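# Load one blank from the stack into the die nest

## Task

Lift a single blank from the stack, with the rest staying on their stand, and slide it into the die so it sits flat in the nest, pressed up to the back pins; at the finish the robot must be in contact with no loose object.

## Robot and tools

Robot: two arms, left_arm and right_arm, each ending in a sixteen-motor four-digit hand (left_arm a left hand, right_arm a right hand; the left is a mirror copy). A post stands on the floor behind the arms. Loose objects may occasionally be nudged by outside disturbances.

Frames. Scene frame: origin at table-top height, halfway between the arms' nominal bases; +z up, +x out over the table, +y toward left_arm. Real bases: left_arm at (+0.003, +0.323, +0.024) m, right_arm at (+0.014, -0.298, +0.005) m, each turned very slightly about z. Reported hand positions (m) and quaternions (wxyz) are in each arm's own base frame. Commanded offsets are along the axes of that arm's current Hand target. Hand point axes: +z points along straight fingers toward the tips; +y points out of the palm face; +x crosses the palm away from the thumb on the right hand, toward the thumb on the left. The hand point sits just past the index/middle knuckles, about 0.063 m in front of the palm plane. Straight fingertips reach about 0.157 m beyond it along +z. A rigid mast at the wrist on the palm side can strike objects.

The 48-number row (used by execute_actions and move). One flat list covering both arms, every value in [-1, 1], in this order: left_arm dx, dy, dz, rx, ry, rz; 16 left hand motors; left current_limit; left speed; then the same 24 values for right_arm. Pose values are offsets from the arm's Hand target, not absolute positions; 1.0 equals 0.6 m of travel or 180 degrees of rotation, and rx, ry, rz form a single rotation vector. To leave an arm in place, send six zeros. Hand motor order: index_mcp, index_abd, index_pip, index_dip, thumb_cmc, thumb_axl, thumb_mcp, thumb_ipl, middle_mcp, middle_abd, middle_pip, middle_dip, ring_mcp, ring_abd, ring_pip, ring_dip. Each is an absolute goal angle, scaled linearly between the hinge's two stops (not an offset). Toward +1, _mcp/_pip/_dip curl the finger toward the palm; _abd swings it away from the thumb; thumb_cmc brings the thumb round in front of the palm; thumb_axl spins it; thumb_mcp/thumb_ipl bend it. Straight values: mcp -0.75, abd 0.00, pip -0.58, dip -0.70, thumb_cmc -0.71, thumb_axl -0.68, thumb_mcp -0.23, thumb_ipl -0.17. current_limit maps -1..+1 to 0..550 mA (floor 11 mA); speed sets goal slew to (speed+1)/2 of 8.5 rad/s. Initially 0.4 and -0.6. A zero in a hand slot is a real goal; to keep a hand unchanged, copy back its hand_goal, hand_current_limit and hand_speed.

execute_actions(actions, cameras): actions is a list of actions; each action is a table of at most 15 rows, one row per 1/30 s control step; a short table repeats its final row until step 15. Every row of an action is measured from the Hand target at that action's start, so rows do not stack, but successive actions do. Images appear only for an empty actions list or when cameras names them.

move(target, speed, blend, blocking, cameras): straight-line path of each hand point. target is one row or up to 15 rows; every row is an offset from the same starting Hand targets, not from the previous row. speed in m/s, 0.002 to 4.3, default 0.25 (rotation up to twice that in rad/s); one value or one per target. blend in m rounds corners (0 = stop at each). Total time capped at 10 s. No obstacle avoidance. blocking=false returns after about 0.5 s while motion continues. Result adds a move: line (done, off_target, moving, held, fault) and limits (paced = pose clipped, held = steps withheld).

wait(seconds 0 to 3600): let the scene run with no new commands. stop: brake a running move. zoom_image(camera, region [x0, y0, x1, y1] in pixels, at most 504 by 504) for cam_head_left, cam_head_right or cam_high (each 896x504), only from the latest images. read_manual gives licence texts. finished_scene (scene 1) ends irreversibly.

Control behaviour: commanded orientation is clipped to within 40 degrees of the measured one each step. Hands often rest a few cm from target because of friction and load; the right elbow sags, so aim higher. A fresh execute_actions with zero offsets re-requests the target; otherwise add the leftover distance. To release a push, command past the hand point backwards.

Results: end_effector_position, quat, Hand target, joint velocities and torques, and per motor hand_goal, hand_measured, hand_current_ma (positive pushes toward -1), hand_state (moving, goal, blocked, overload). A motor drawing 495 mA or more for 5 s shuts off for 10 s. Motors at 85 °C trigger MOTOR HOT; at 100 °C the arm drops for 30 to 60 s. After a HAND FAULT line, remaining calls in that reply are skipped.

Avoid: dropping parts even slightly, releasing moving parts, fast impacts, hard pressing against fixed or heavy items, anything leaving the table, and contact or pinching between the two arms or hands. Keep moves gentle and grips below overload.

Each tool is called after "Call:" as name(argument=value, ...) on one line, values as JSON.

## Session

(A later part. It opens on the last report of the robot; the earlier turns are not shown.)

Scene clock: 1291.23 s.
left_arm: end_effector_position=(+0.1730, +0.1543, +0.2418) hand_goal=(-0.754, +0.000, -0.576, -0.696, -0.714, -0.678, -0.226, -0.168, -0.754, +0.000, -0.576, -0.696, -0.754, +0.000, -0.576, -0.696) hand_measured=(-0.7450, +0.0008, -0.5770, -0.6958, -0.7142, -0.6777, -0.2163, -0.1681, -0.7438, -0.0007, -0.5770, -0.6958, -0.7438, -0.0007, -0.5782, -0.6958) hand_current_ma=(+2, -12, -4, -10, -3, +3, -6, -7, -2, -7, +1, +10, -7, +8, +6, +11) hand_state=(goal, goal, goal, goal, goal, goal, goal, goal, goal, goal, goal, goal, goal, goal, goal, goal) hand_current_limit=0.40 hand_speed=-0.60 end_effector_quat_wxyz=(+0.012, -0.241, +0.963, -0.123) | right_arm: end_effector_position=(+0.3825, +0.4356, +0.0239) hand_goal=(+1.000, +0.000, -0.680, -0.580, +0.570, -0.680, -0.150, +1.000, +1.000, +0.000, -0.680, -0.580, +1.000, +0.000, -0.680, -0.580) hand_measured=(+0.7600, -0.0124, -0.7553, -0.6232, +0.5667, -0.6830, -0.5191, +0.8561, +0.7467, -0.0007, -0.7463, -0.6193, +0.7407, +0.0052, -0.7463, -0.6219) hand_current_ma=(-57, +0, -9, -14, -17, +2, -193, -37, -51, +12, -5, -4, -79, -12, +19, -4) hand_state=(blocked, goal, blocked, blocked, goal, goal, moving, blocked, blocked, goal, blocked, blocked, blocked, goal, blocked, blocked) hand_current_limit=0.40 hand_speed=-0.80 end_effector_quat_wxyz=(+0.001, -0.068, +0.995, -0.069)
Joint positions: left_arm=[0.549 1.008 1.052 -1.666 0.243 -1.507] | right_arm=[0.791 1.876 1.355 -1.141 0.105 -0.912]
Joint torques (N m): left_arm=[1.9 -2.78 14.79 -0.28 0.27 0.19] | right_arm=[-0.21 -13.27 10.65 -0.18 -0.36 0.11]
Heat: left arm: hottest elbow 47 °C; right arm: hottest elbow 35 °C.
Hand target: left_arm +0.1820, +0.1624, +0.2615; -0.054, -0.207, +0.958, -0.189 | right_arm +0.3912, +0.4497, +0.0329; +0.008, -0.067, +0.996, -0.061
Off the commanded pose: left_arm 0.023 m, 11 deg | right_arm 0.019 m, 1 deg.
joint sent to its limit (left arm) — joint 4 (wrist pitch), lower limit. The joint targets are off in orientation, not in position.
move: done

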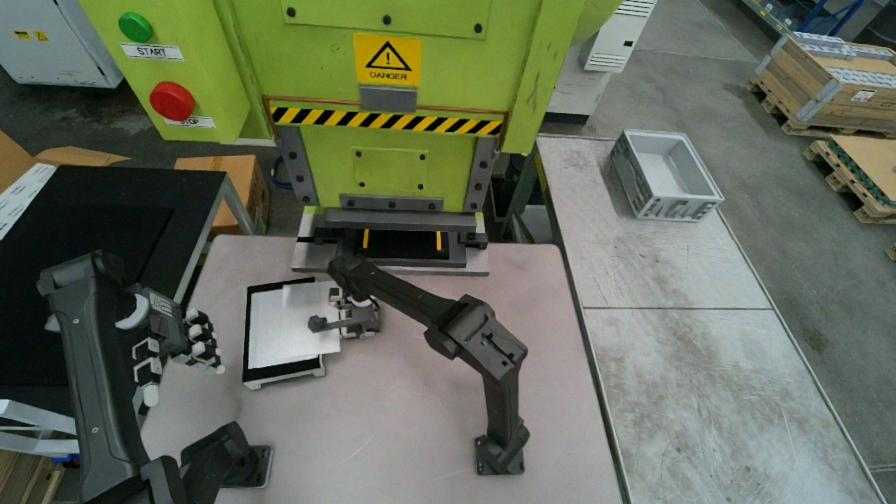

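Call:
move(target=[0,0,0,0,0,0, -0.754,0,-0.576,-0.696,-0.714,-0.678,-0.226,-0.168,-0.754,0,-0.576,-0.696,-0.754,0,-0.576,-0.696,0.4,-0.6, 0,-0.0081,-0.0662,0,0,0, 1.0,0,-0.68,-0.58,0.571,-0.68,-0.15,1.0,1.0,0,-0.68,-0.58,1.0,0,-0.68,-0.58,0.4,-0.8], speed=0.04, cameras=["cam_head_left","cam_head_right","cam_high"])

Call:
zoom_image(camera="cam_head_left", region=[240, 250, 420, 390])

Call:
zoom_image(camera="cam_high", region=[310, 110, 450, 250])

Scene clock: 1305.73 s.
left_arm: end_effector_position=(+0.1730, +0.1543, +0.2418) hand_goal=(-0.754, +0.000, -0.576, -0.696, -0.714, -0.678, -0.226, -0.168, -0.754, +0.000, -0.576, -0.696, -0.754, +0.000, -0.576, -0.696) hand_measured=(-0.7450, +0.0008, -0.5770, -0.6958, -0.7142, -0.6767, -0.2173, -0.1681, -0.7438, -0.0007, -0.5757, -0.6958, -0.7438, -0.0007, -0.5770, -0.6958) hand_current_ma=(+12, -7, -8, -6, +1, +0, +4, -6, -1, -1, +6, +7, -7, +7, +3, +4) hand_state=(goal, goal, goal, goal, goal, goal, goal, goal, goal, goal, goal, goal, goal, goal, goal, goal) hand_current_limit=0.40 hand_speed=-0.60 end_effector_quat_wxyz=(+0.012, -0.241, +0.963, -0.123) | right_arm: end_effector_position=(+0.3786, +0.4310, +0.0358) hand_goal=(+1.000, +0.000, -0.680, -0.580, +0.570, -0.680, -0.150, +1.000, +1.000, +0.000, -0.680, -0.580, +1.000, +0.000, -0.680, -0.580) hand_measured=(+0.7600, -0.0153, -0.7938, -0.6219, +0.5655, -0.6841, -0.4875, +0.8561, +0.7467, -0.0021, -0.7707, -0.6206, +0.7395, +0.0023, -0.7592, -0.6219) hand_current_ma=(-47, +1, -23, -11, -1, +8, -159, -23, -58, +8, +6, +7, -80, -11, -2, -15) hand_state=(blocked, goal, blocked, blocked, goal, goal, blocked, blocked, blocked, goal, blocked, blocked, blocked, goal, blocked, blocked) hand_current_limit=0.40 hand_speed=-0.80 end_effector_quat_wxyz=(-0.016, -0.067, +0.994, -0.086)
Joint positions: left_arm=[0.549 1.008 1.052 -1.666 0.243 -1.507] | right_arm=[0.792 1.873 1.393 -1.231 0.107 -0.906]
Joint torques (N m): left_arm=[1.9 -2.78 14.79 -0.27 0.28 0.18] | right_arm=[-0.21 -16.67 11.26 -0.36 -0.46 0.01]
Heat: left arm: hottest elbow 47 °C; right arm: hottest elbow 35 °C.
Hand target: left_arm +0.1820, +0.1624, +0.2615; -0.054, -0.207, +0.958, -0.189 | right_arm +0.3908, +0.4498, +0.0730; +0.008, -0.067, +0.996, -0.061
Off the commanded pose: left_arm 0.023 m, 11 deg | right_arm 0.043 m, 4 deg.
joint sent to its limit (left arm) — joint 4 (wrist pitch), lower limit. The joint targets are off in orientation, not in position.
move: off_target (right_arm)

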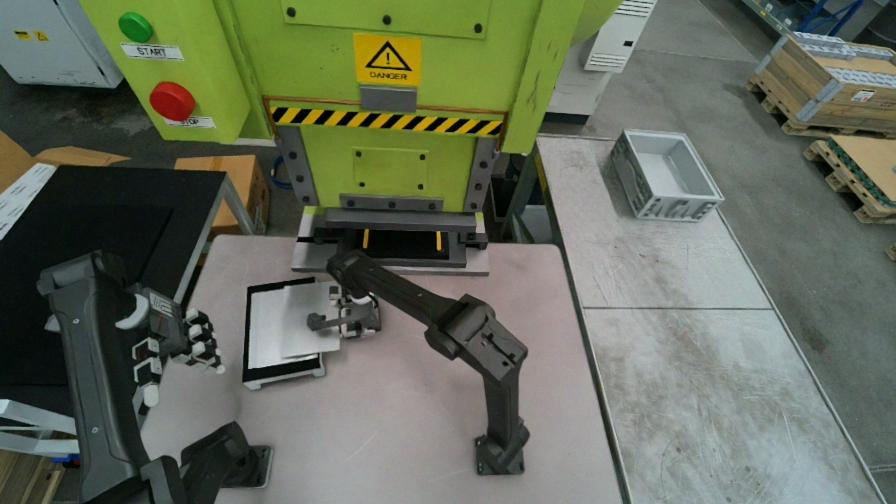

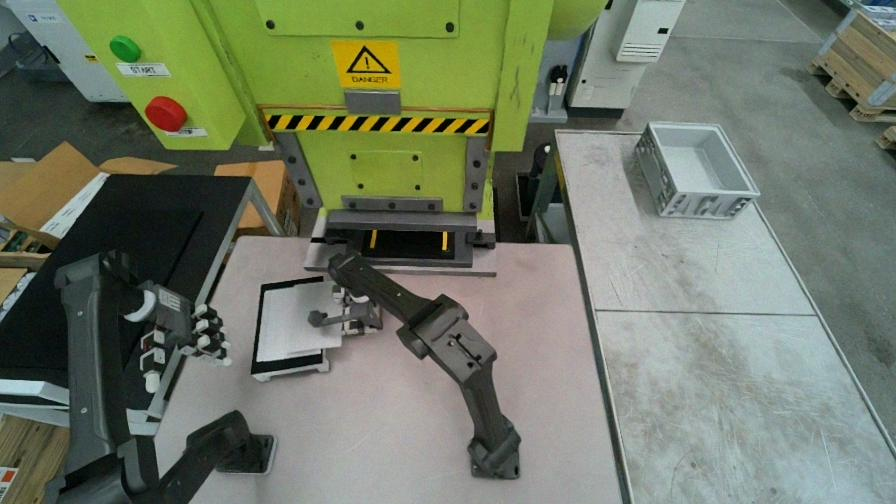

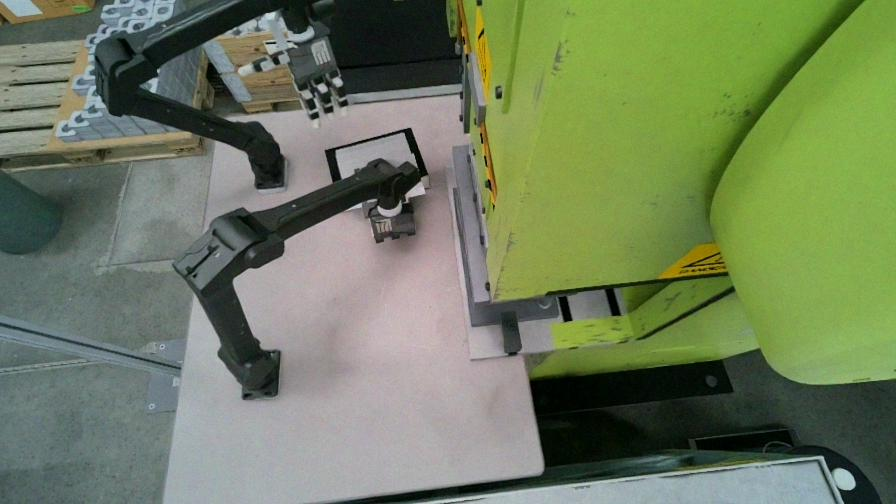

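Scaled by 2.800.

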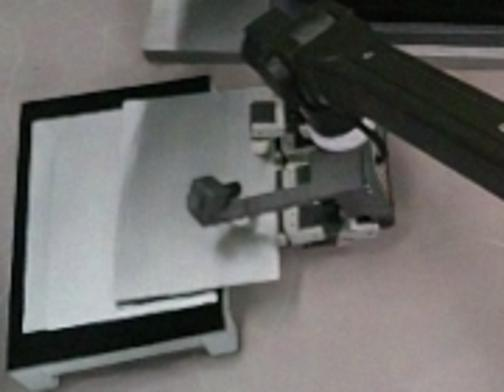

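Scaled by 3.600.

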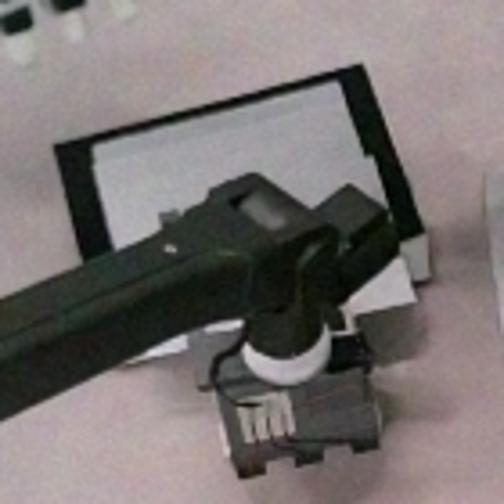

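Call:
move(target=[0,0,0,0,0,0, -0.754,0,-0.576,-0.696,-0.714,-0.678,-0.226,-0.168,-0.754,0,-0.576,-0.696,-0.754,0,-0.576,-0.696,0.4,-0.6, 0,-0.0164,-0.0662,-0.02,0,0, 1.0,0,-0.68,-0.58,0.571,-0.68,-0.15,1.0,1.0,0,-0.68,-0.58,1.0,0,-0.68,-0.58,0.4,-0.8], speed=0.04, cameras=["cam_head_left","cam_high"])

Call:
zoom_image(camera="cam_head_left", region=[240, 250, 420, 390])

Call:
zoom_image(camera="cam_high", region=[310, 110, 450, 250])

Scene clock: 1319.57 s.
left_arm: end_effector_position=(+0.1730, +0.1543, +0.2418) hand_goal=(-0.754, +0.000, -0.576, -0.696, -0.714, -0.678, -0.226, -0.168, -0.754, +0.000, -0.576, -0.696, -0.754, +0.000, -0.576, -0.696) hand_measured=(-0.7450, -0.0007, -0.5770, -0.6958, -0.7129, -0.6777, -0.2163, -0.1681, -0.7438, -0.0007, -0.5770, -0.6958, -0.7438, -0.0007, -0.5770, -0.6945) hand_current_ma=(+4, -8, -5, -16, +3, +3, +2, +0, +4, -3, +5, +8, -5, +5, +4, +7) hand_state=(goal, goal, goal, goal, goal, goal, goal, goal, goal, goal, goal, goal, goal, goal, goal, goal) hand_current_limit=0.40 hand_speed=-0.60 end_effector_quat_wxyz=(+0.012, -0.241, +0.963, -0.123) | right_arm: end_effector_position=(+0.3725, +0.4287, +0.0683) hand_goal=(+1.000, +0.000, -0.680, -0.580, +0.570, -0.680, -0.150, +1.000, +1.000, +0.000, -0.680, -0.580, +1.000, +0.000, -0.680, -0.580) hand_measured=(+0.7359, -0.0109, -0.8464, -0.6385, +0.5630, -0.6830, -0.4558, +0.8561, +0.7431, -0.0007, -0.8054, -0.6385, +0.7419, +0.0037, -0.7566, -0.6206) hand_current_ma=(-78, +13, -29, -5, +4, +16, -136, -37, -58, +2, -7, -10, -81, +9, +7, -11) hand_state=(blocked, goal, blocked, blocked, goal, goal, blocked, blocked, blocked, goal, blocked, blocked, blocked, goal, blocked, blocked) hand_current_limit=0.40 hand_speed=-0.80 end_effector_quat_wxyz=(-0.024, -0.067, +0.995, -0.065)
Joint positions: left_arm=[0.549 1.008 1.052 -1.666 0.243 -1.507] | right_arm=[0.782 1.814 1.393 -1.271 0.067 -0.92]
Joint torques (N m): left_arm=[1.9 -2.78 14.79 -0.29 0.27 0.19] | right_arm=[-1.49 -16.73 11.97 -0.08 -0.82 -0.14]
Heat: left arm: hottest elbow 47 °C; right arm: hottest shoulder 34 °C.
Hand target: left_arm +0.1820, +0.1624, +0.2615; -0.054, -0.207, +0.958, -0.189 | right_arm +0.3912, +0.4449, +0.1138; +0.006, -0.067, +0.997, -0.029
Off the commanded pose: left_arm 0.023 m, 11 deg | right_arm 0.052 m, 5 deg.
joint sent to its limit (left arm) — joint 4 (wrist pitch), lower limit. The joint targets are off in orientation, not in position.
move: off_target (right_arm)

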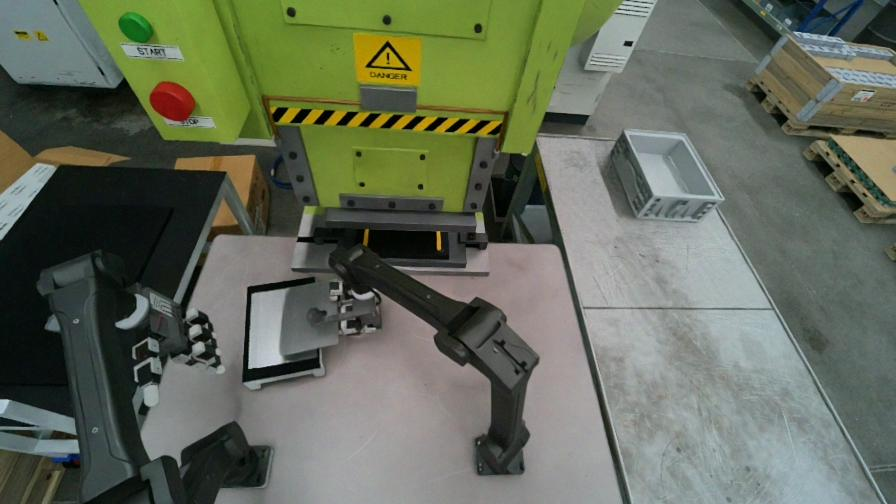

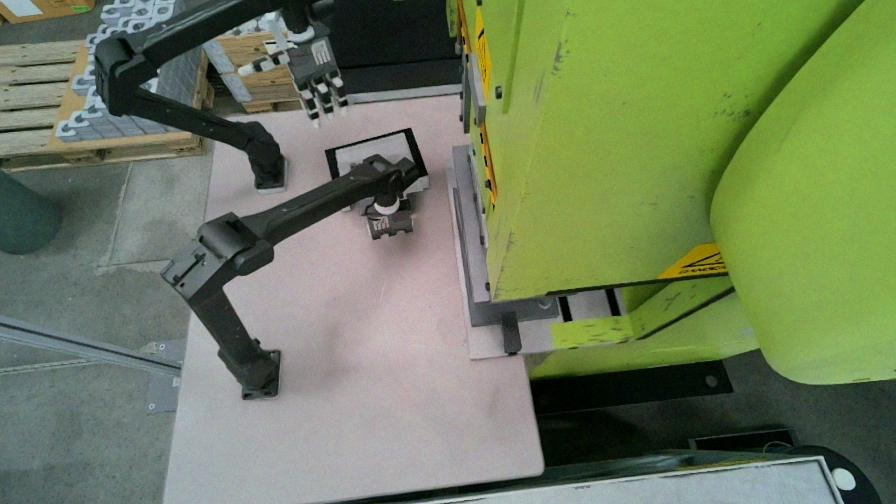

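Scaled by 2.800.

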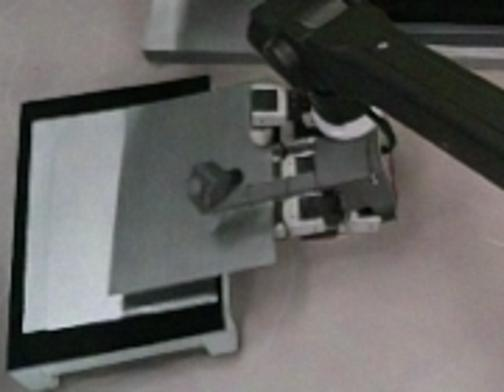

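Scaled by 3.600.

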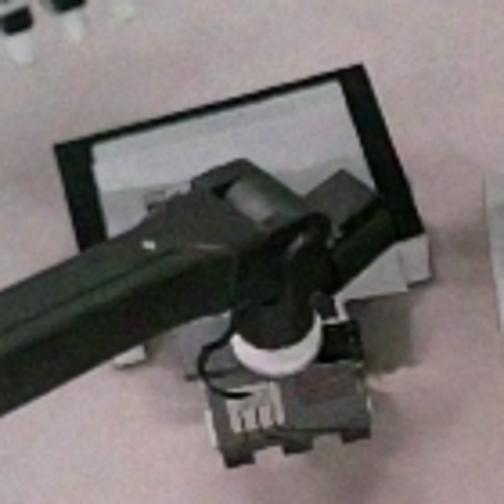

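Call:
move(target=[0,0,0,0,0,0, -0.754,0,-0.576,-0.696,-0.714,-0.678,-0.226,-0.168,-0.754,0,-0.576,-0.696,-0.754,0,-0.576,-0.696,0.4,-0.6, 0,0,0,0,0,0, 1.0,0,-0.40,-0.5,0.571,-0.68,-0.30,0.95,1.0,0,-0.55,-0.55,1.0,0,-0.68,-0.58,0.4,-0.8], speed=0.04, cameras=["cam_head_left","cam_head_right"])

Call:
zoom_image(camera="cam_head_left", region=[240, 250, 420, 390])

Call:
zoom_image(camera="cam_head_right", region=[240, 250, 420, 390])

Scene clock: 1334.73 s.
left_arm: end_effector_position=(+0.1730, +0.1543, +0.2418) hand_goal=(-0.754, +0.000, -0.576, -0.696, -0.714, -0.678, -0.226, -0.168, -0.754, +0.000, -0.576, -0.696, -0.754, +0.000, -0.576, -0.696) hand_measured=(-0.7438, +0.0008, -0.5770, -0.6958, -0.7142, -0.6767, -0.2163, -0.1681, -0.7438, +0.0008, -0.5770, -0.6958, -0.7438, -0.0007, -0.5757, -0.6958) hand_current_ma=(+9, -9, -1, -10, +0, -8, -1, -3, +5, -6, +4, -3, -2, +1, +3, +13) hand_state=(goal, goal, goal, goal, goal, goal, goal, goal, goal, goal, goal, goal, goal, goal, goal, goal) hand_current_limit=0.40 hand_speed=-0.60 end_effector_quat_wxyz=(+0.012, -0.241, +0.963, -0.123) | right_arm: end_effector_position=(+0.3723, +0.4287, +0.0683) hand_goal=(+1.000, +0.000, -0.400, -0.500, +0.570, -0.680, -0.300, +0.950, +1.000, +0.000, -0.550, -0.550, +1.000, +0.000, -0.680, -0.580) hand_measured=(+0.7190, -0.0139, -0.8015, -0.6397, +0.5630, -0.6830, -0.4568, +0.8561, +0.7431, -0.0021, -0.7989, -0.6372, +0.7407, +0.0023, -0.7579, -0.6219) hand_current_ma=(-81, -4, -143, -33, -9, +5, -27, -25, -57, +10, -38, -7, -69, -12, +8, -6) hand_state=(blocked, goal, blocked, blocked, goal, goal, blocked, blocked, blocked, goal, blocked, blocked, blocked, goal, blocked, blocked) hand_current_limit=0.40 hand_speed=-0.80 end_effector_quat_wxyz=(-0.024, -0.068, +0.995, -0.065)
Joint positions: left_arm=[0.549 1.008 1.052 -1.666 0.243 -1.507] | right_arm=[0.782 1.814 1.393 -1.271 0.067 -0.92]
Joint torques (N m): left_arm=[1.85 -2.84 14.8 -0.29 0.27 0.18] | right_arm=[-1.32 -16.73 11.99 -0.05 -0.8 -0.13]
Heat: left arm: hottest elbow 47 °C; right arm: hottest shoulder 35 °C.
Hand target: left_arm +0.1820, +0.1624, +0.2615; -0.054, -0.207, +0.958, -0.189 | right_arm +0.3911, +0.4449, +0.1138; +0.006, -0.067, +0.997, -0.029
Off the commanded pose: left_arm 0.023 m, 11 deg | right_arm 0.052 m, 5 deg.
joint sent to its limit (left arm) — joint 4 (wrist pitch), lower limit. The joint targets are off in orientation, not in position.
move: done

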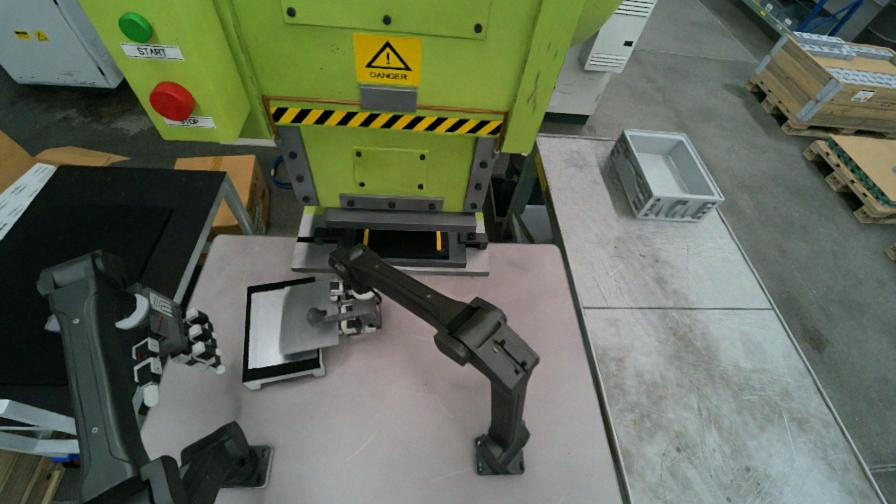

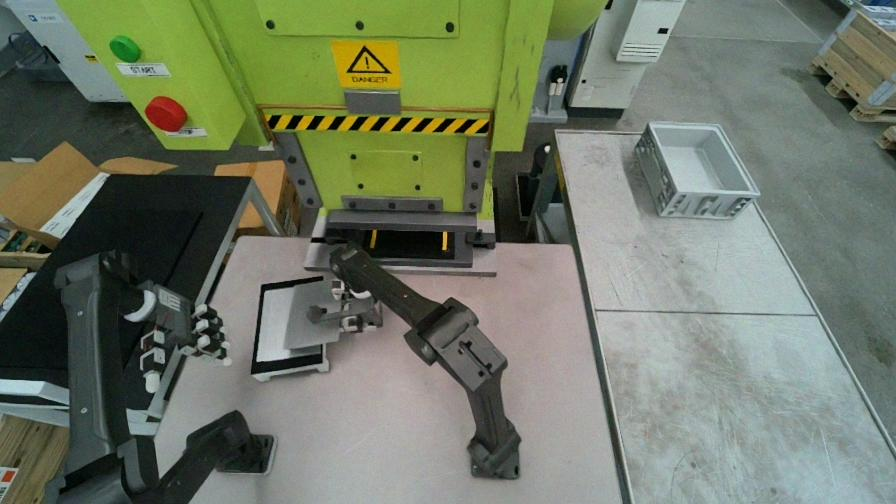

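Scaled by 2.800.

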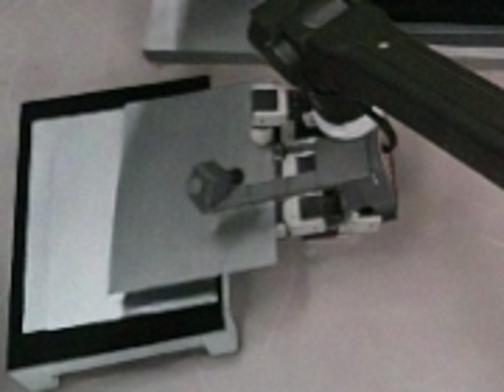

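Scaled by 2.800.

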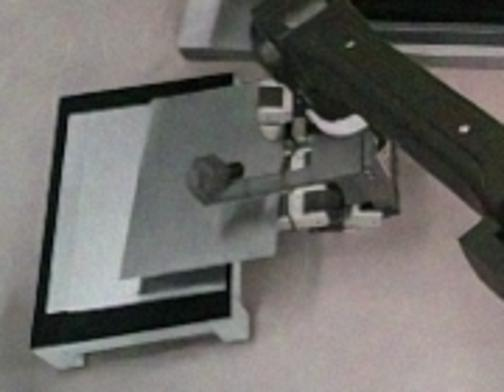

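Call:
move(target=[[0,0,0,0,0,0, -0.754,0,-0.576,-0.696,-0.714,-0.678,-0.226,-0.168,-0.754,0,-0.576,-0.696,-0.754,0,-0.576,-0.696,0.4,-0.6, 0.0003,-0.004,-0.0665,0,0,0, 1.0,0,-0.40,-0.5,0.571,-0.68,-0.30,0.95,1.0,0,-0.55,-0.55,1.0,0,-0.68,-0.58,0.4,-0.8],[0,0,0,0,0,0, -0.754,0,-0.576,-0.696,-0.714,-0.678,-0.226,-0.168,-0.754,0,-0.576,-0.696,-0.754,0,-0.576,-0.696,0.4,-0.6, 0.0217,-0.1697,-0.075,0,0,0, 1.0,0,-0.40,-0.5,0.571,-0.68,-0.30,0.95,1.0,0,-0.55,-0.55,1.0,0,-0.68,-0.58,0.4,-0.8]], speed=0.06, blend=0.01, cameras=["all"])

Call:
zoom_image(camera="cam_head_left", region=[240, 230, 440, 390])

Call:
zoom_image(camera="cam_high", region=[310, 110, 450, 290])

Scene clock: 1399.00 s.
left_arm: end_effector_position=(+0.1730, +0.1543, +0.2418) hand_goal=(-0.754, +0.000, -0.576, -0.696, -0.714, -0.678, -0.226, -0.168, -0.754, +0.000, -0.576, -0.696, -0.754, +0.000, -0.576, -0.696) hand_measured=(-0.7438, -0.0007, -0.5770, -0.6958, -0.7142, -0.6767, -0.2173, -0.1672, -0.7438, +0.0008, -0.5770, -0.6958, -0.7438, -0.0007, -0.5770, -0.6971) hand_current_ma=(+14, -4, -1, -11, -6, -1, +0, +0, +1, -2, +6, +11, -10, +4, -2, +11) hand_state=(goal, goal, goal, goal, goal, goal, goal, goal, goal, goal, goal, goal, goal, goal, goal, goal) hand_current_limit=0.40 hand_speed=-0.60 end_effector_quat_wxyz=(+0.012, -0.241, +0.963, -0.123) | right_arm: end_effector_position=(+0.3880, +0.3431, +0.1429) hand_goal=(+1.000, +0.000, -0.400, -0.500, +0.570, -0.680, -0.300, +0.950, +1.000, +0.000, -0.550, -0.550, +1.000, +0.000, -0.680, -0.580) hand_measured=(+0.7190, -0.0124, -0.7964, -0.6397, +0.5630, -0.6841, -0.4558, +0.8561, +0.7443, -0.0021, -0.7977, -0.6372, +0.7407, +0.0037, -0.7592, -0.6219) hand_current_ma=(-82, +0, -155, -23, -13, +11, -42, -12, -61, -10, -57, -5, -97, -14, +8, -6) hand_state=(blocked, goal, blocked, blocked, goal, goal, blocked, blocked, blocked, goal, blocked, blocked, blocked, goal, blocked, blocked) hand_current_limit=0.40 hand_speed=-0.80 end_effector_quat_wxyz=(-0.014, -0.066, +0.997, -0.049)
Joint positions: left_arm=[0.549 1.008 1.052 -1.666 0.243 -1.507] | right_arm=[0.625 1.618 1.333 -1.361 0.069 -1.076]
Joint torques (N m): left_arm=[1.96 -2.78 14.8 -0.31 0.27 0.19] | right_arm=[-1.08 -14.33 8.23 0.68 -0.78 -0.08]
Heat: left arm: hottest elbow 47 °C; right arm: hottest shoulder 35 °C.
Hand target: left_arm +0.1820, +0.1624, +0.2615; -0.054, -0.207, +0.958, -0.189 | right_arm +0.3911, +0.3450, +0.1645; +0.006, -0.067, +0.997, -0.030
Off the commanded pose: left_arm 0.023 m, 11 deg | right_arm 0.022 m, 3 deg.
joint sent to its limit (left arm) — joint 4 (wrist pitch), lower limit. The joint targets are off in orientation, not in position.
move: off_target (right_arm)

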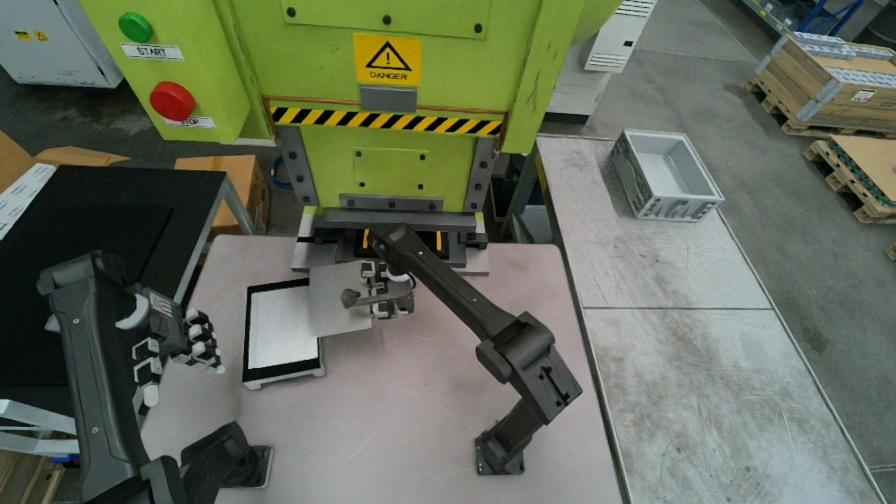

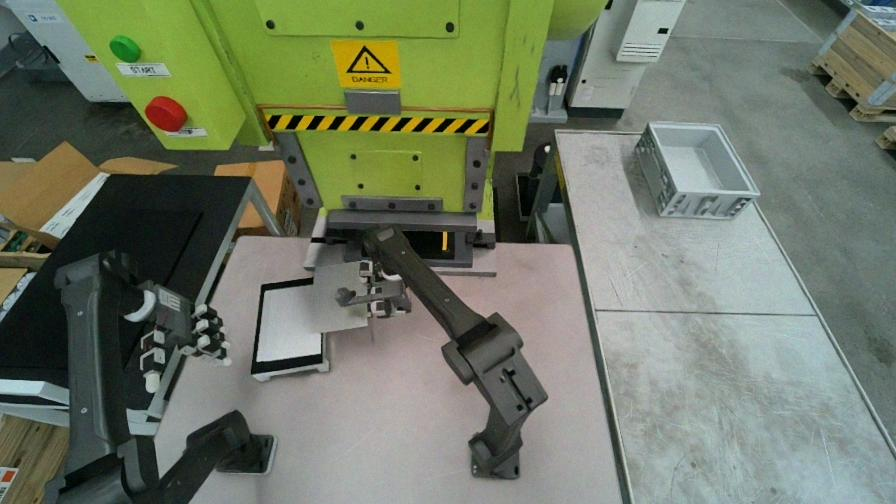

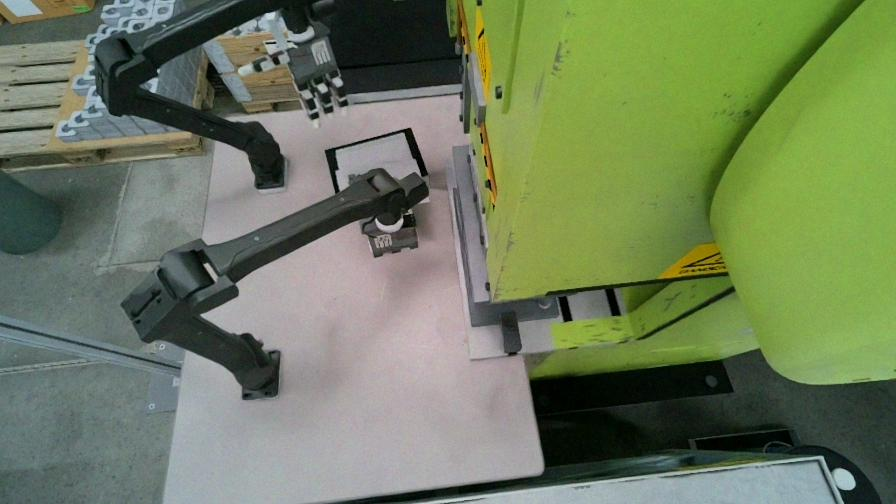

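Scaled by 2.520.

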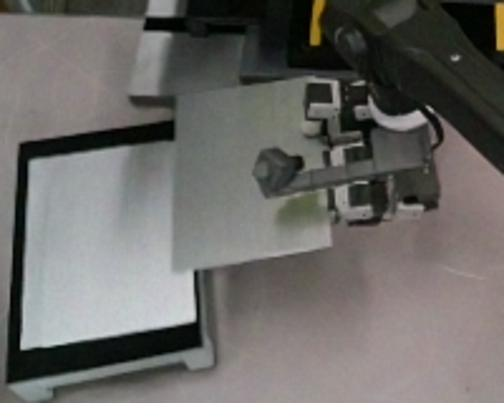

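Scaled by 2.800.

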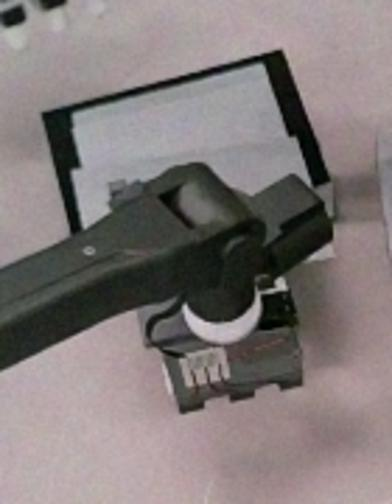

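Call:
move(target=[[0,0,0,0,0,0, -0.754,0,-0.576,-0.696,-0.714,-0.678,-0.226,-0.168,-0.754,0,-0.576,-0.696,-0.754,0,-0.576,-0.696,0.4,-0.6, 0.1762,-0.0603,0.0022,0,0,0, 1.0,0,-0.40,-0.5,0.571,-0.68,-0.30,0.95,1.0,0,-0.55,-0.55,1.0,0,-0.68,-0.58,0.4,-0.8],[0,0,0,0,0,0, -0.754,0,-0.576,-0.696,-0.714,-0.678,-0.226,-0.168,-0.754,0,-0.576,-0.696,-0.754,0,-0.576,-0.696,0.4,-0.6, 0.1762,-0.0603,0.0022,0.0018,0.0126,0.215, 1.0,0,-0.40,-0.5,0.571,-0.68,-0.30,0.95,1.0,0,-0.55,-0.55,1.0,0,-0.68,-0.58,0.4,-0.8]], speed=[0.1,0.1], blend=0.02, cameras=["all"])

Call:
zoom_image(camera="cam_head_left", region=[260, 200, 500, 390])

Scene clock: 1434.40 s.
left_arm: end_effector_position=(+0.1730, +0.1543, +0.2418) hand_goal=(-0.754, +0.000, -0.576, -0.696, -0.714, -0.678, -0.226, -0.168, -0.754, +0.000, -0.576, -0.696, -0.754, +0.000, -0.576, -0.696) hand_measured=(-0.7450, -0.0007, -0.5757, -0.6958, -0.7142, -0.6767, -0.2163, -0.1681, -0.7438, +0.0008, -0.5770, -0.6958, -0.7426, +0.0008, -0.5757, -0.6958) hand_current_ma=(+5, +0, -6, -12, -6, +8, +4, +2, +6, +2, +3, +2, -12, +5, +3, +10) hand_state=(goal, goal, goal, goal, goal, goal, goal, goal, goal, goal, goal, goal, goal, goal, goal, goal) hand_current_limit=0.40 hand_speed=-0.60 end_effector_quat_wxyz=(+0.012, -0.241, +0.963, -0.123) | right_arm: end_effector_position=(+0.2923, +0.2908, +0.1484) hand_goal=(+1.000, +0.000, -0.400, -0.500, +0.570, -0.680, -0.300, +0.950, +1.000, +0.000, -0.550, -0.550, +1.000, +0.000, -0.680, -0.580) hand_measured=(+0.7166, -0.0124, -0.7951, -0.6397, +0.5630, -0.6841, -0.4558, +0.8561, +0.7431, -0.0021, -0.7989, -0.6385, +0.7419, +0.0037, -0.7579, -0.6219) hand_current_ma=(-86, +6, -131, -11, -9, +19, -33, -16, -56, -5, -33, -1, -84, -12, -6, -3) hand_state=(blocked, goal, blocked, blocked, goal, goal, blocked, blocked, blocked, goal, blocked, blocked, blocked, goal, blocked, blocked) hand_current_limit=0.40 hand_speed=-0.80 end_effector_quat_wxyz=(-0.012, +0.267, +0.962, -0.049)
Joint positions: left_arm=[0.549 1.008 1.052 -1.666 0.243 -1.507] | right_arm=[0.802 1.292 1 -1.376 0.026 -0.226]
Joint torques (N m): left_arm=[1.9 -2.73 14.8 -0.29 0.28 0.18] | right_arm=[-0.03 -9.29 8.62 0.36 -0.28 0.13]
Heat: left arm: hottest elbow 47 °C; right arm: hottest shoulder 35 °C.
Hand target: left_arm +0.1820, +0.1624, +0.2615; -0.054, -0.207, +0.958, -0.189 | right_arm +0.2913, +0.2950, +0.1646; -0.003, +0.267, +0.963, -0.030
Off the commanded pose: left_arm 0.023 m, 11 deg | right_arm 0.017 m, 2 deg.
joint sent to its limit (left arm) — joint 4 (wrist pitch), lower limit. The joint targets are off in orientation, not in position.
move: off_target (right_arm)

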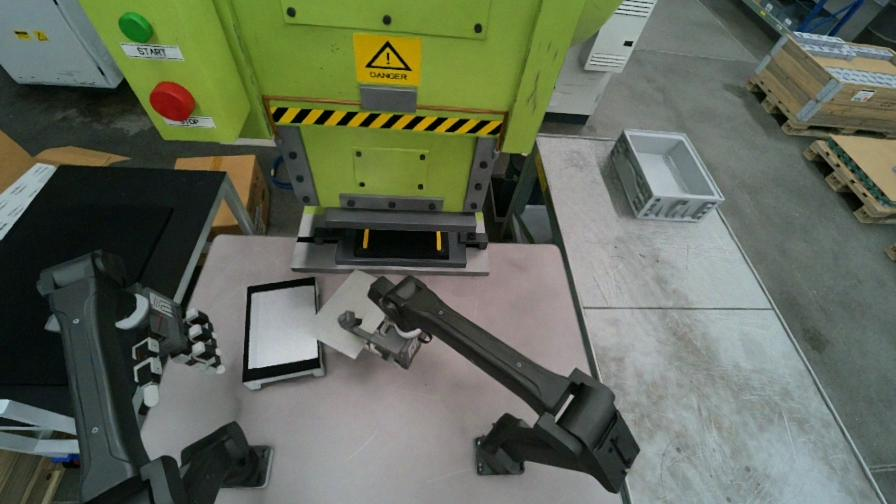

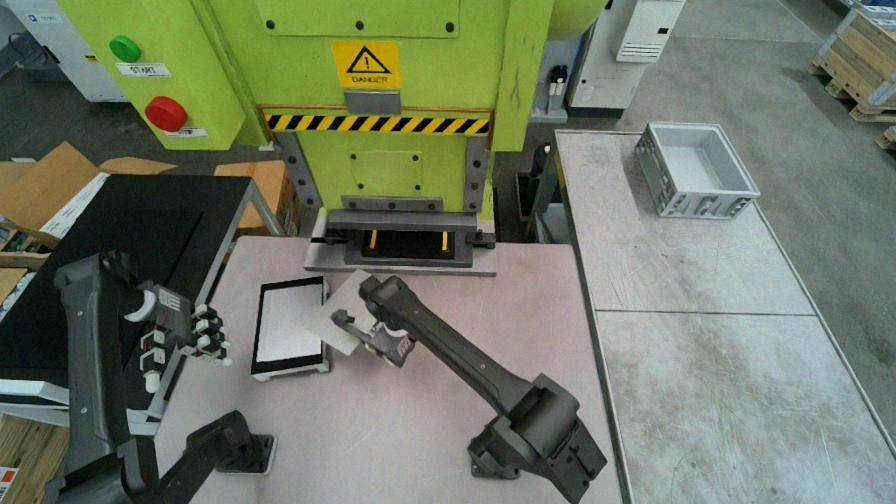

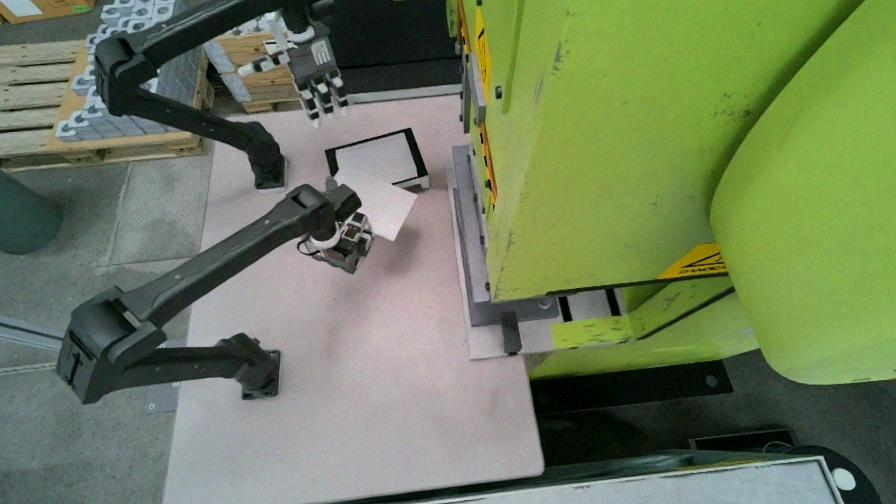

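Scaled by 2.100.

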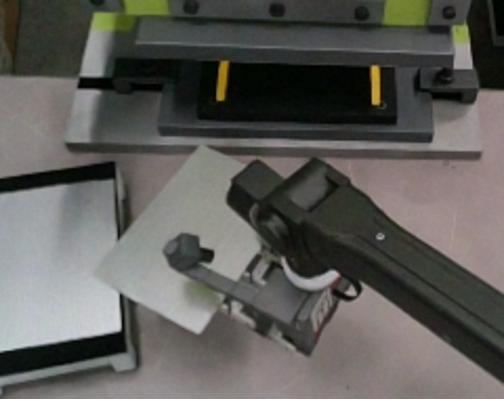

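Call:
move(target=[0,0,0,0,0,0, -0.754,0,-0.576,-0.696,-0.714,-0.678,-0.226,-0.168,-0.754,0,-0.576,-0.696,-0.754,0,-0.576,-0.696,0.4,-0.6, 0,0,0,0.0026,0.019,0.323, 1.0,0,-0.40,-0.5,0.571,-0.68,-0.30,0.95,1.0,0,-0.55,-0.55,1.0,0,-0.68,-0.58,0.4,-0.8], speed=0.1, cameras=["all"])

Call:
zoom_image(camera="cam_head_left", region=[280, 200, 520, 370])

Call:
zoom_image(camera="cam_high", region=[290, 140, 530, 320])

Scene clock: 1453.10 s.
left_arm: end_effector_position=(+0.1730, +0.1543, +0.2418) hand_goal=(-0.754, +0.000, -0.576, -0.696, -0.714, -0.678, -0.226, -0.168, -0.754, +0.000, -0.576, -0.696, -0.754, +0.000, -0.576, -0.696) hand_measured=(-0.7450, +0.0008, -0.5770, -0.6958, -0.7142, -0.6767, -0.2163, -0.1681, -0.7438, -0.0007, -0.5770, -0.6971, -0.7438, -0.0007, -0.5782, -0.6971) hand_current_ma=(+4, -5, -12, -8, -2, -6, -8, +0, +4, -5, +0, +16, -8, +11, +2, +15) hand_state=(goal, goal, goal, goal, goal, goal, goal, goal, goal, goal, goal, goal, goal, goal, goal, goal) hand_current_limit=0.40 hand_speed=-0.60 end_effector_quat_wxyz=(+0.012, -0.241, +0.963, -0.123) | right_arm: end_effector_position=(+0.2756, +0.2704, +0.1392) hand_goal=(+1.000, +0.000, -0.400, -0.500, +0.570, -0.680, -0.300, +0.950, +1.000, +0.000, -0.550, -0.550, +1.000, +0.000, -0.680, -0.580) hand_measured=(+0.7166, -0.0080, -0.7964, -0.6410, +0.5630, -0.6767, -0.4568, +0.8561, +0.7443, +0.0037, -0.7977, -0.6385, +0.7419, +0.0066, -0.7592, -0.6219) hand_current_ma=(-94, +3, -139, -20, -5, +11, -40, -24, -63, +7, -38, -6, -66, +7, +4, -6) hand_state=(blocked, goal, blocked, blocked, goal, goal, blocked, blocked, blocked, goal, blocked, blocked, blocked, goal, blocked, blocked) hand_current_limit=0.40 hand_speed=-0.80 end_effector_quat_wxyz=(-0.016, +0.701, +0.710, -0.065)
Joint positions: left_arm=[0.549 1.008 1.052 -1.666 0.243 -1.507] | right_arm=[0.967 1.381 1.055 -1.367 -0.054 0.95]
Joint torques (N m): left_arm=[1.85 -2.78 14.79 -0.31 0.28 0.19] | right_arm=[-0.03 -8 13.01 0.73 0.69 0.19]
Heat: left arm: hottest elbow 48 °C; right arm: hottest shoulder 34 °C.
Hand target: left_arm +0.1820, +0.1624, +0.2615; -0.054, -0.207, +0.958, -0.189 | right_arm +0.2913, +0.2949, +0.1644; -0.017, +0.702, +0.711, -0.024
Off the commanded pose: left_arm 0.023 m, 11 deg | right_arm 0.039 m, 5 deg.
joint sent to its limit (left arm) — joint 4 (wrist pitch), lower limit. The joint targets are off in orientation, not in position.
move: off_target (right_arm)

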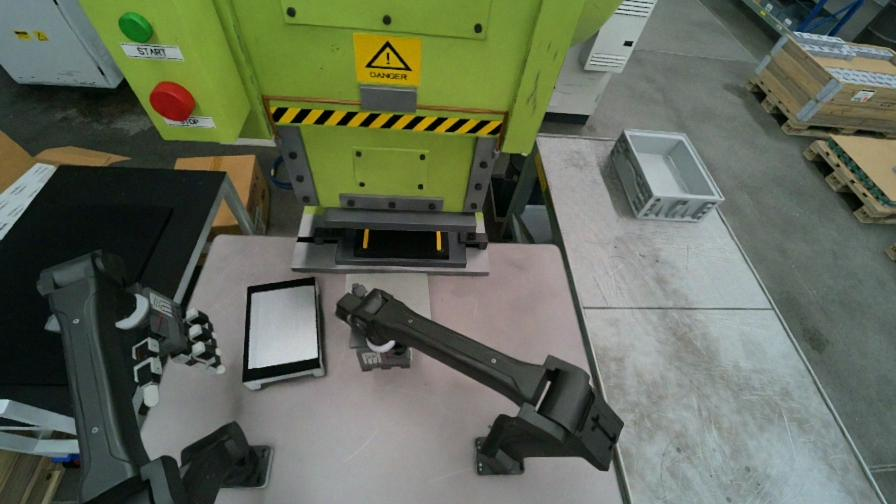

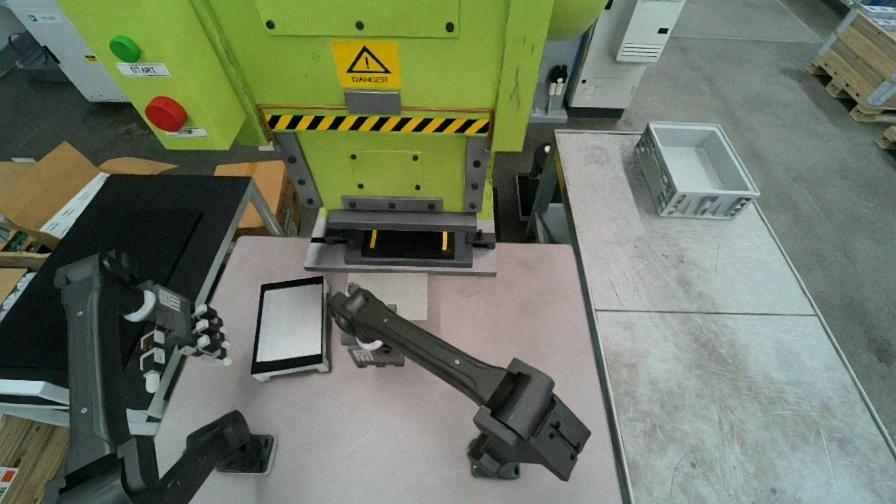

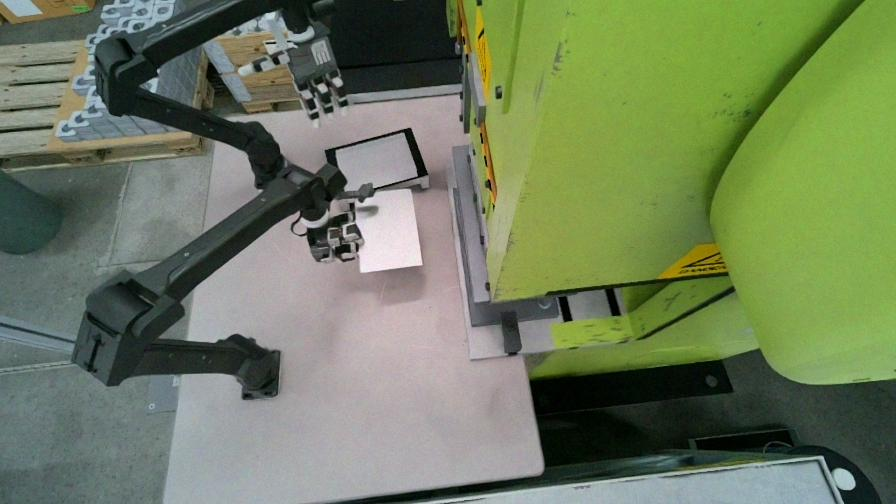

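Scaled by 2.100.

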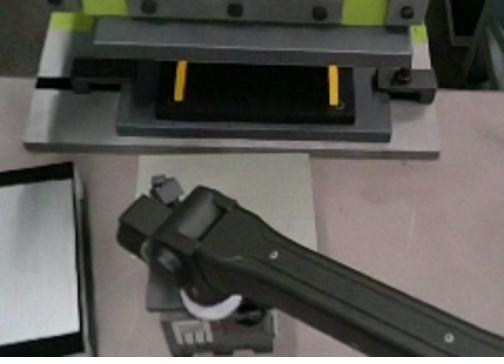

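Scaled by 2.100.

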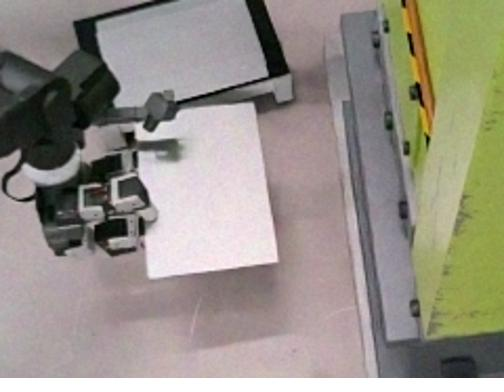

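Call:
move(target=[0,0,0,0,0,0, -0.754,0,-0.576,-0.696,-0.714,-0.678,-0.226,-0.168,-0.754,0,-0.576,-0.696,-0.754,0,-0.576,-0.696,0.4,-0.6, -0.0707,0.119,0.1438,0,0.022,0, 1.0,0,-0.40,-0.5,0.571,-0.68,-0.30,0.95,1.0,0,-0.55,-0.55,1.0,0,-0.68,-0.58,0.4,-0.8], speed=0.08, cameras=["all"])

Call:
zoom_image(camera="cam_head_left", region=[290, 200, 510, 350])

Call:
zoom_image(camera="cam_head_right", region=[290, 200, 510, 350])

Call:
zoom_image(camera="cam_high", region=[290, 140, 530, 320])

Scene clock: 1502.30 s.
left_arm: end_effector_position=(+0.1730, +0.1543, +0.2418) hand_goal=(-0.754, +0.000, -0.576, -0.696, -0.714, -0.678, -0.226, -0.168, -0.754, +0.000, -0.576, -0.696, -0.754, +0.000, -0.576, -0.696) hand_measured=(-0.7438, -0.0007, -0.5770, -0.6958, -0.7129, -0.6767, -0.2163, -0.1681, -0.7450, +0.0008, -0.5770, -0.6958, -0.7438, -0.0007, -0.5770, -0.6971) hand_current_ma=(+14, -9, +0, -9, +0, +4, +0, -4, +4, -3, -1, -1, -15, +9, +2, +7) hand_state=(goal, goal, goal, goal, goal, goal, goal, goal, goal, goal, goal, goal, goal, goal, goal, goal) hand_current_limit=0.40 hand_speed=-0.60 end_effector_quat_wxyz=(+0.012, -0.241, +0.963, -0.123) | right_arm: end_effector_position=(+0.3493, +0.2486, +0.0687) hand_goal=(+1.000, +0.000, -0.400, -0.500, +0.570, -0.680, -0.300, +0.950, +1.000, +0.000, -0.550, -0.550, +1.000, +0.000, -0.680, -0.580) hand_measured=(+0.7166, -0.0139, -0.7951, -0.6385, +0.5630, -0.6841, -0.4568, +0.8561, +0.7443, -0.0021, -0.7977, -0.6372, +0.7419, +0.0023, -0.7579, -0.6206) hand_current_ma=(-81, +3, -140, -23, +0, +2, -29, -23, -66, +16, -47, -8, -85, +7, -2, -12) hand_state=(blocked, goal, blocked, blocked, goal, goal, blocked, blocked, blocked, goal, blocked, blocked, blocked, goal, blocked, blocked) hand_current_limit=0.40 hand_speed=-0.80 end_effector_quat_wxyz=(-0.045, +0.705, +0.708, -0.017)
Joint positions: left_arm=[0.549 1.008 1.052 -1.666 0.243 -1.507] | right_arm=[0.757 1.482 0.961 -1.086 -0.089 0.751]
Joint torques (N m): left_arm=[1.9 -2.78 14.8 -0.27 0.28 0.18] | right_arm=[-1.14 -9.29 7.83 1.2 0.42 -0.09]
Heat: left arm: hottest elbow 48 °C; right arm: hottest elbow 35 °C.
Hand target: left_arm +0.1820, +0.1624, +0.2615; -0.054, -0.207, +0.958, -0.189 | right_arm +0.3581, +0.2526, +0.0746; -0.042, +0.703, +0.710, +0.000
Off the commanded pose: left_arm 0.023 m, 11 deg | right_arm 0.011 m, 2 deg.
joint sent to its limit (left arm) — joint 4 (wrist pitch), lower limit. The joint targets are off in orientation, not in position.
move: off_target (right_arm)

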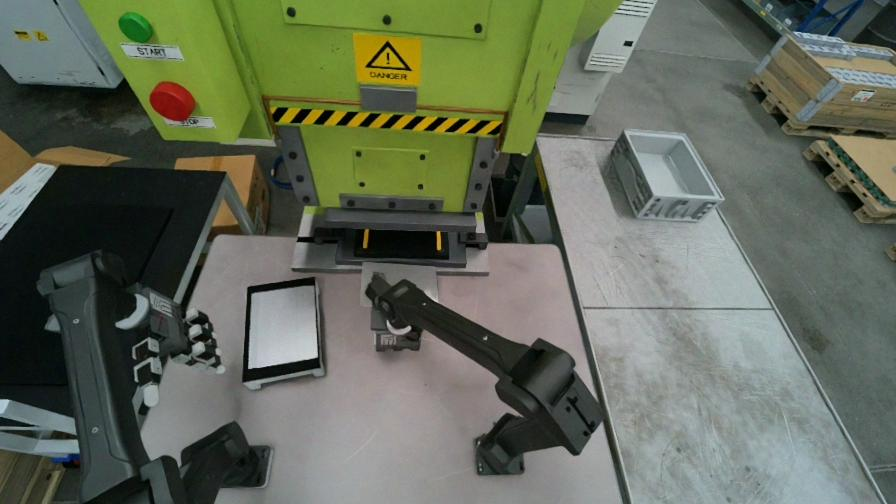

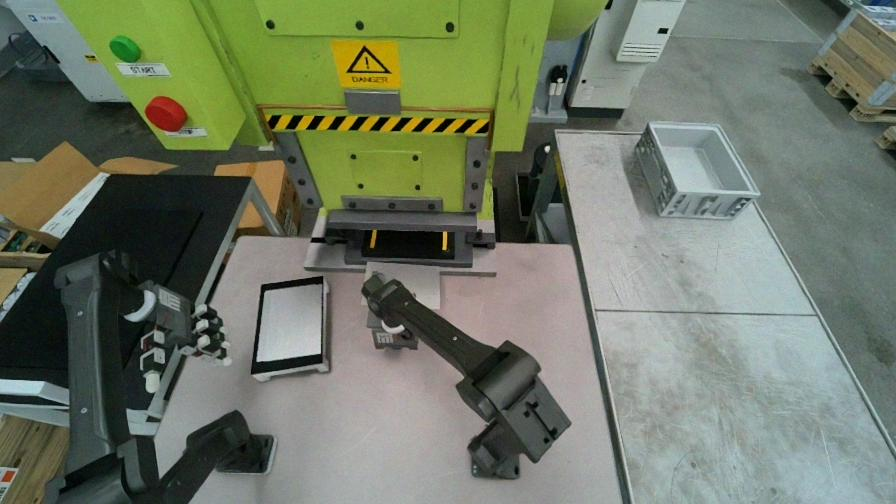

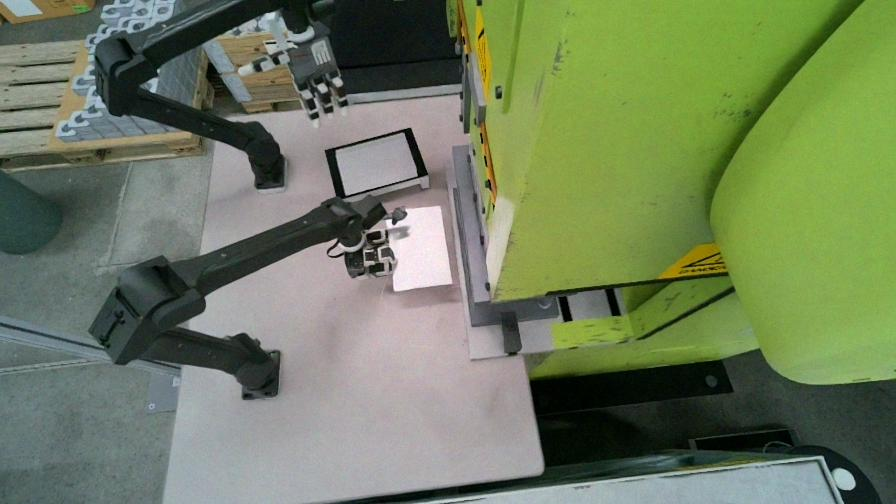

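Scaled by 2.291.

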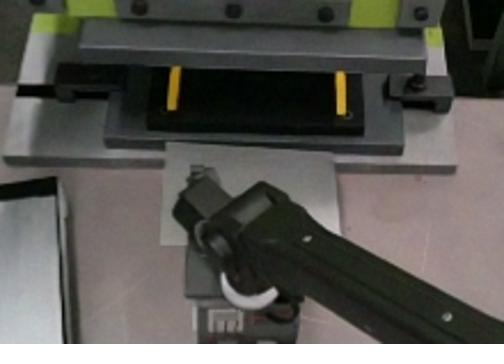

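Scaled by 2.291.

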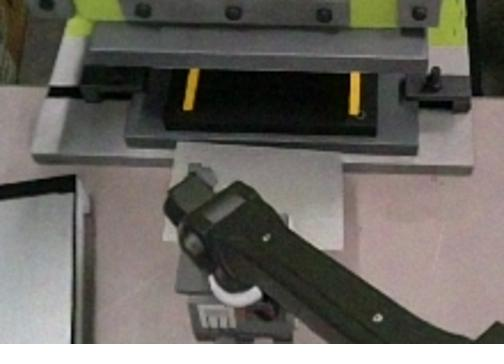

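Scaled by 2.100.

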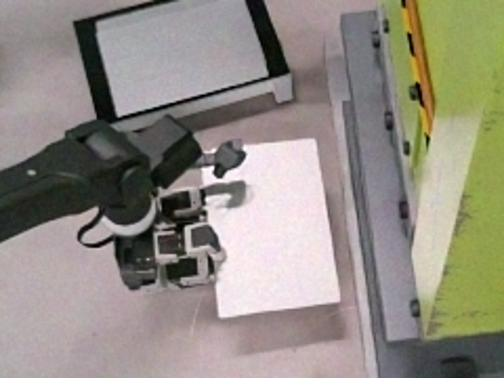

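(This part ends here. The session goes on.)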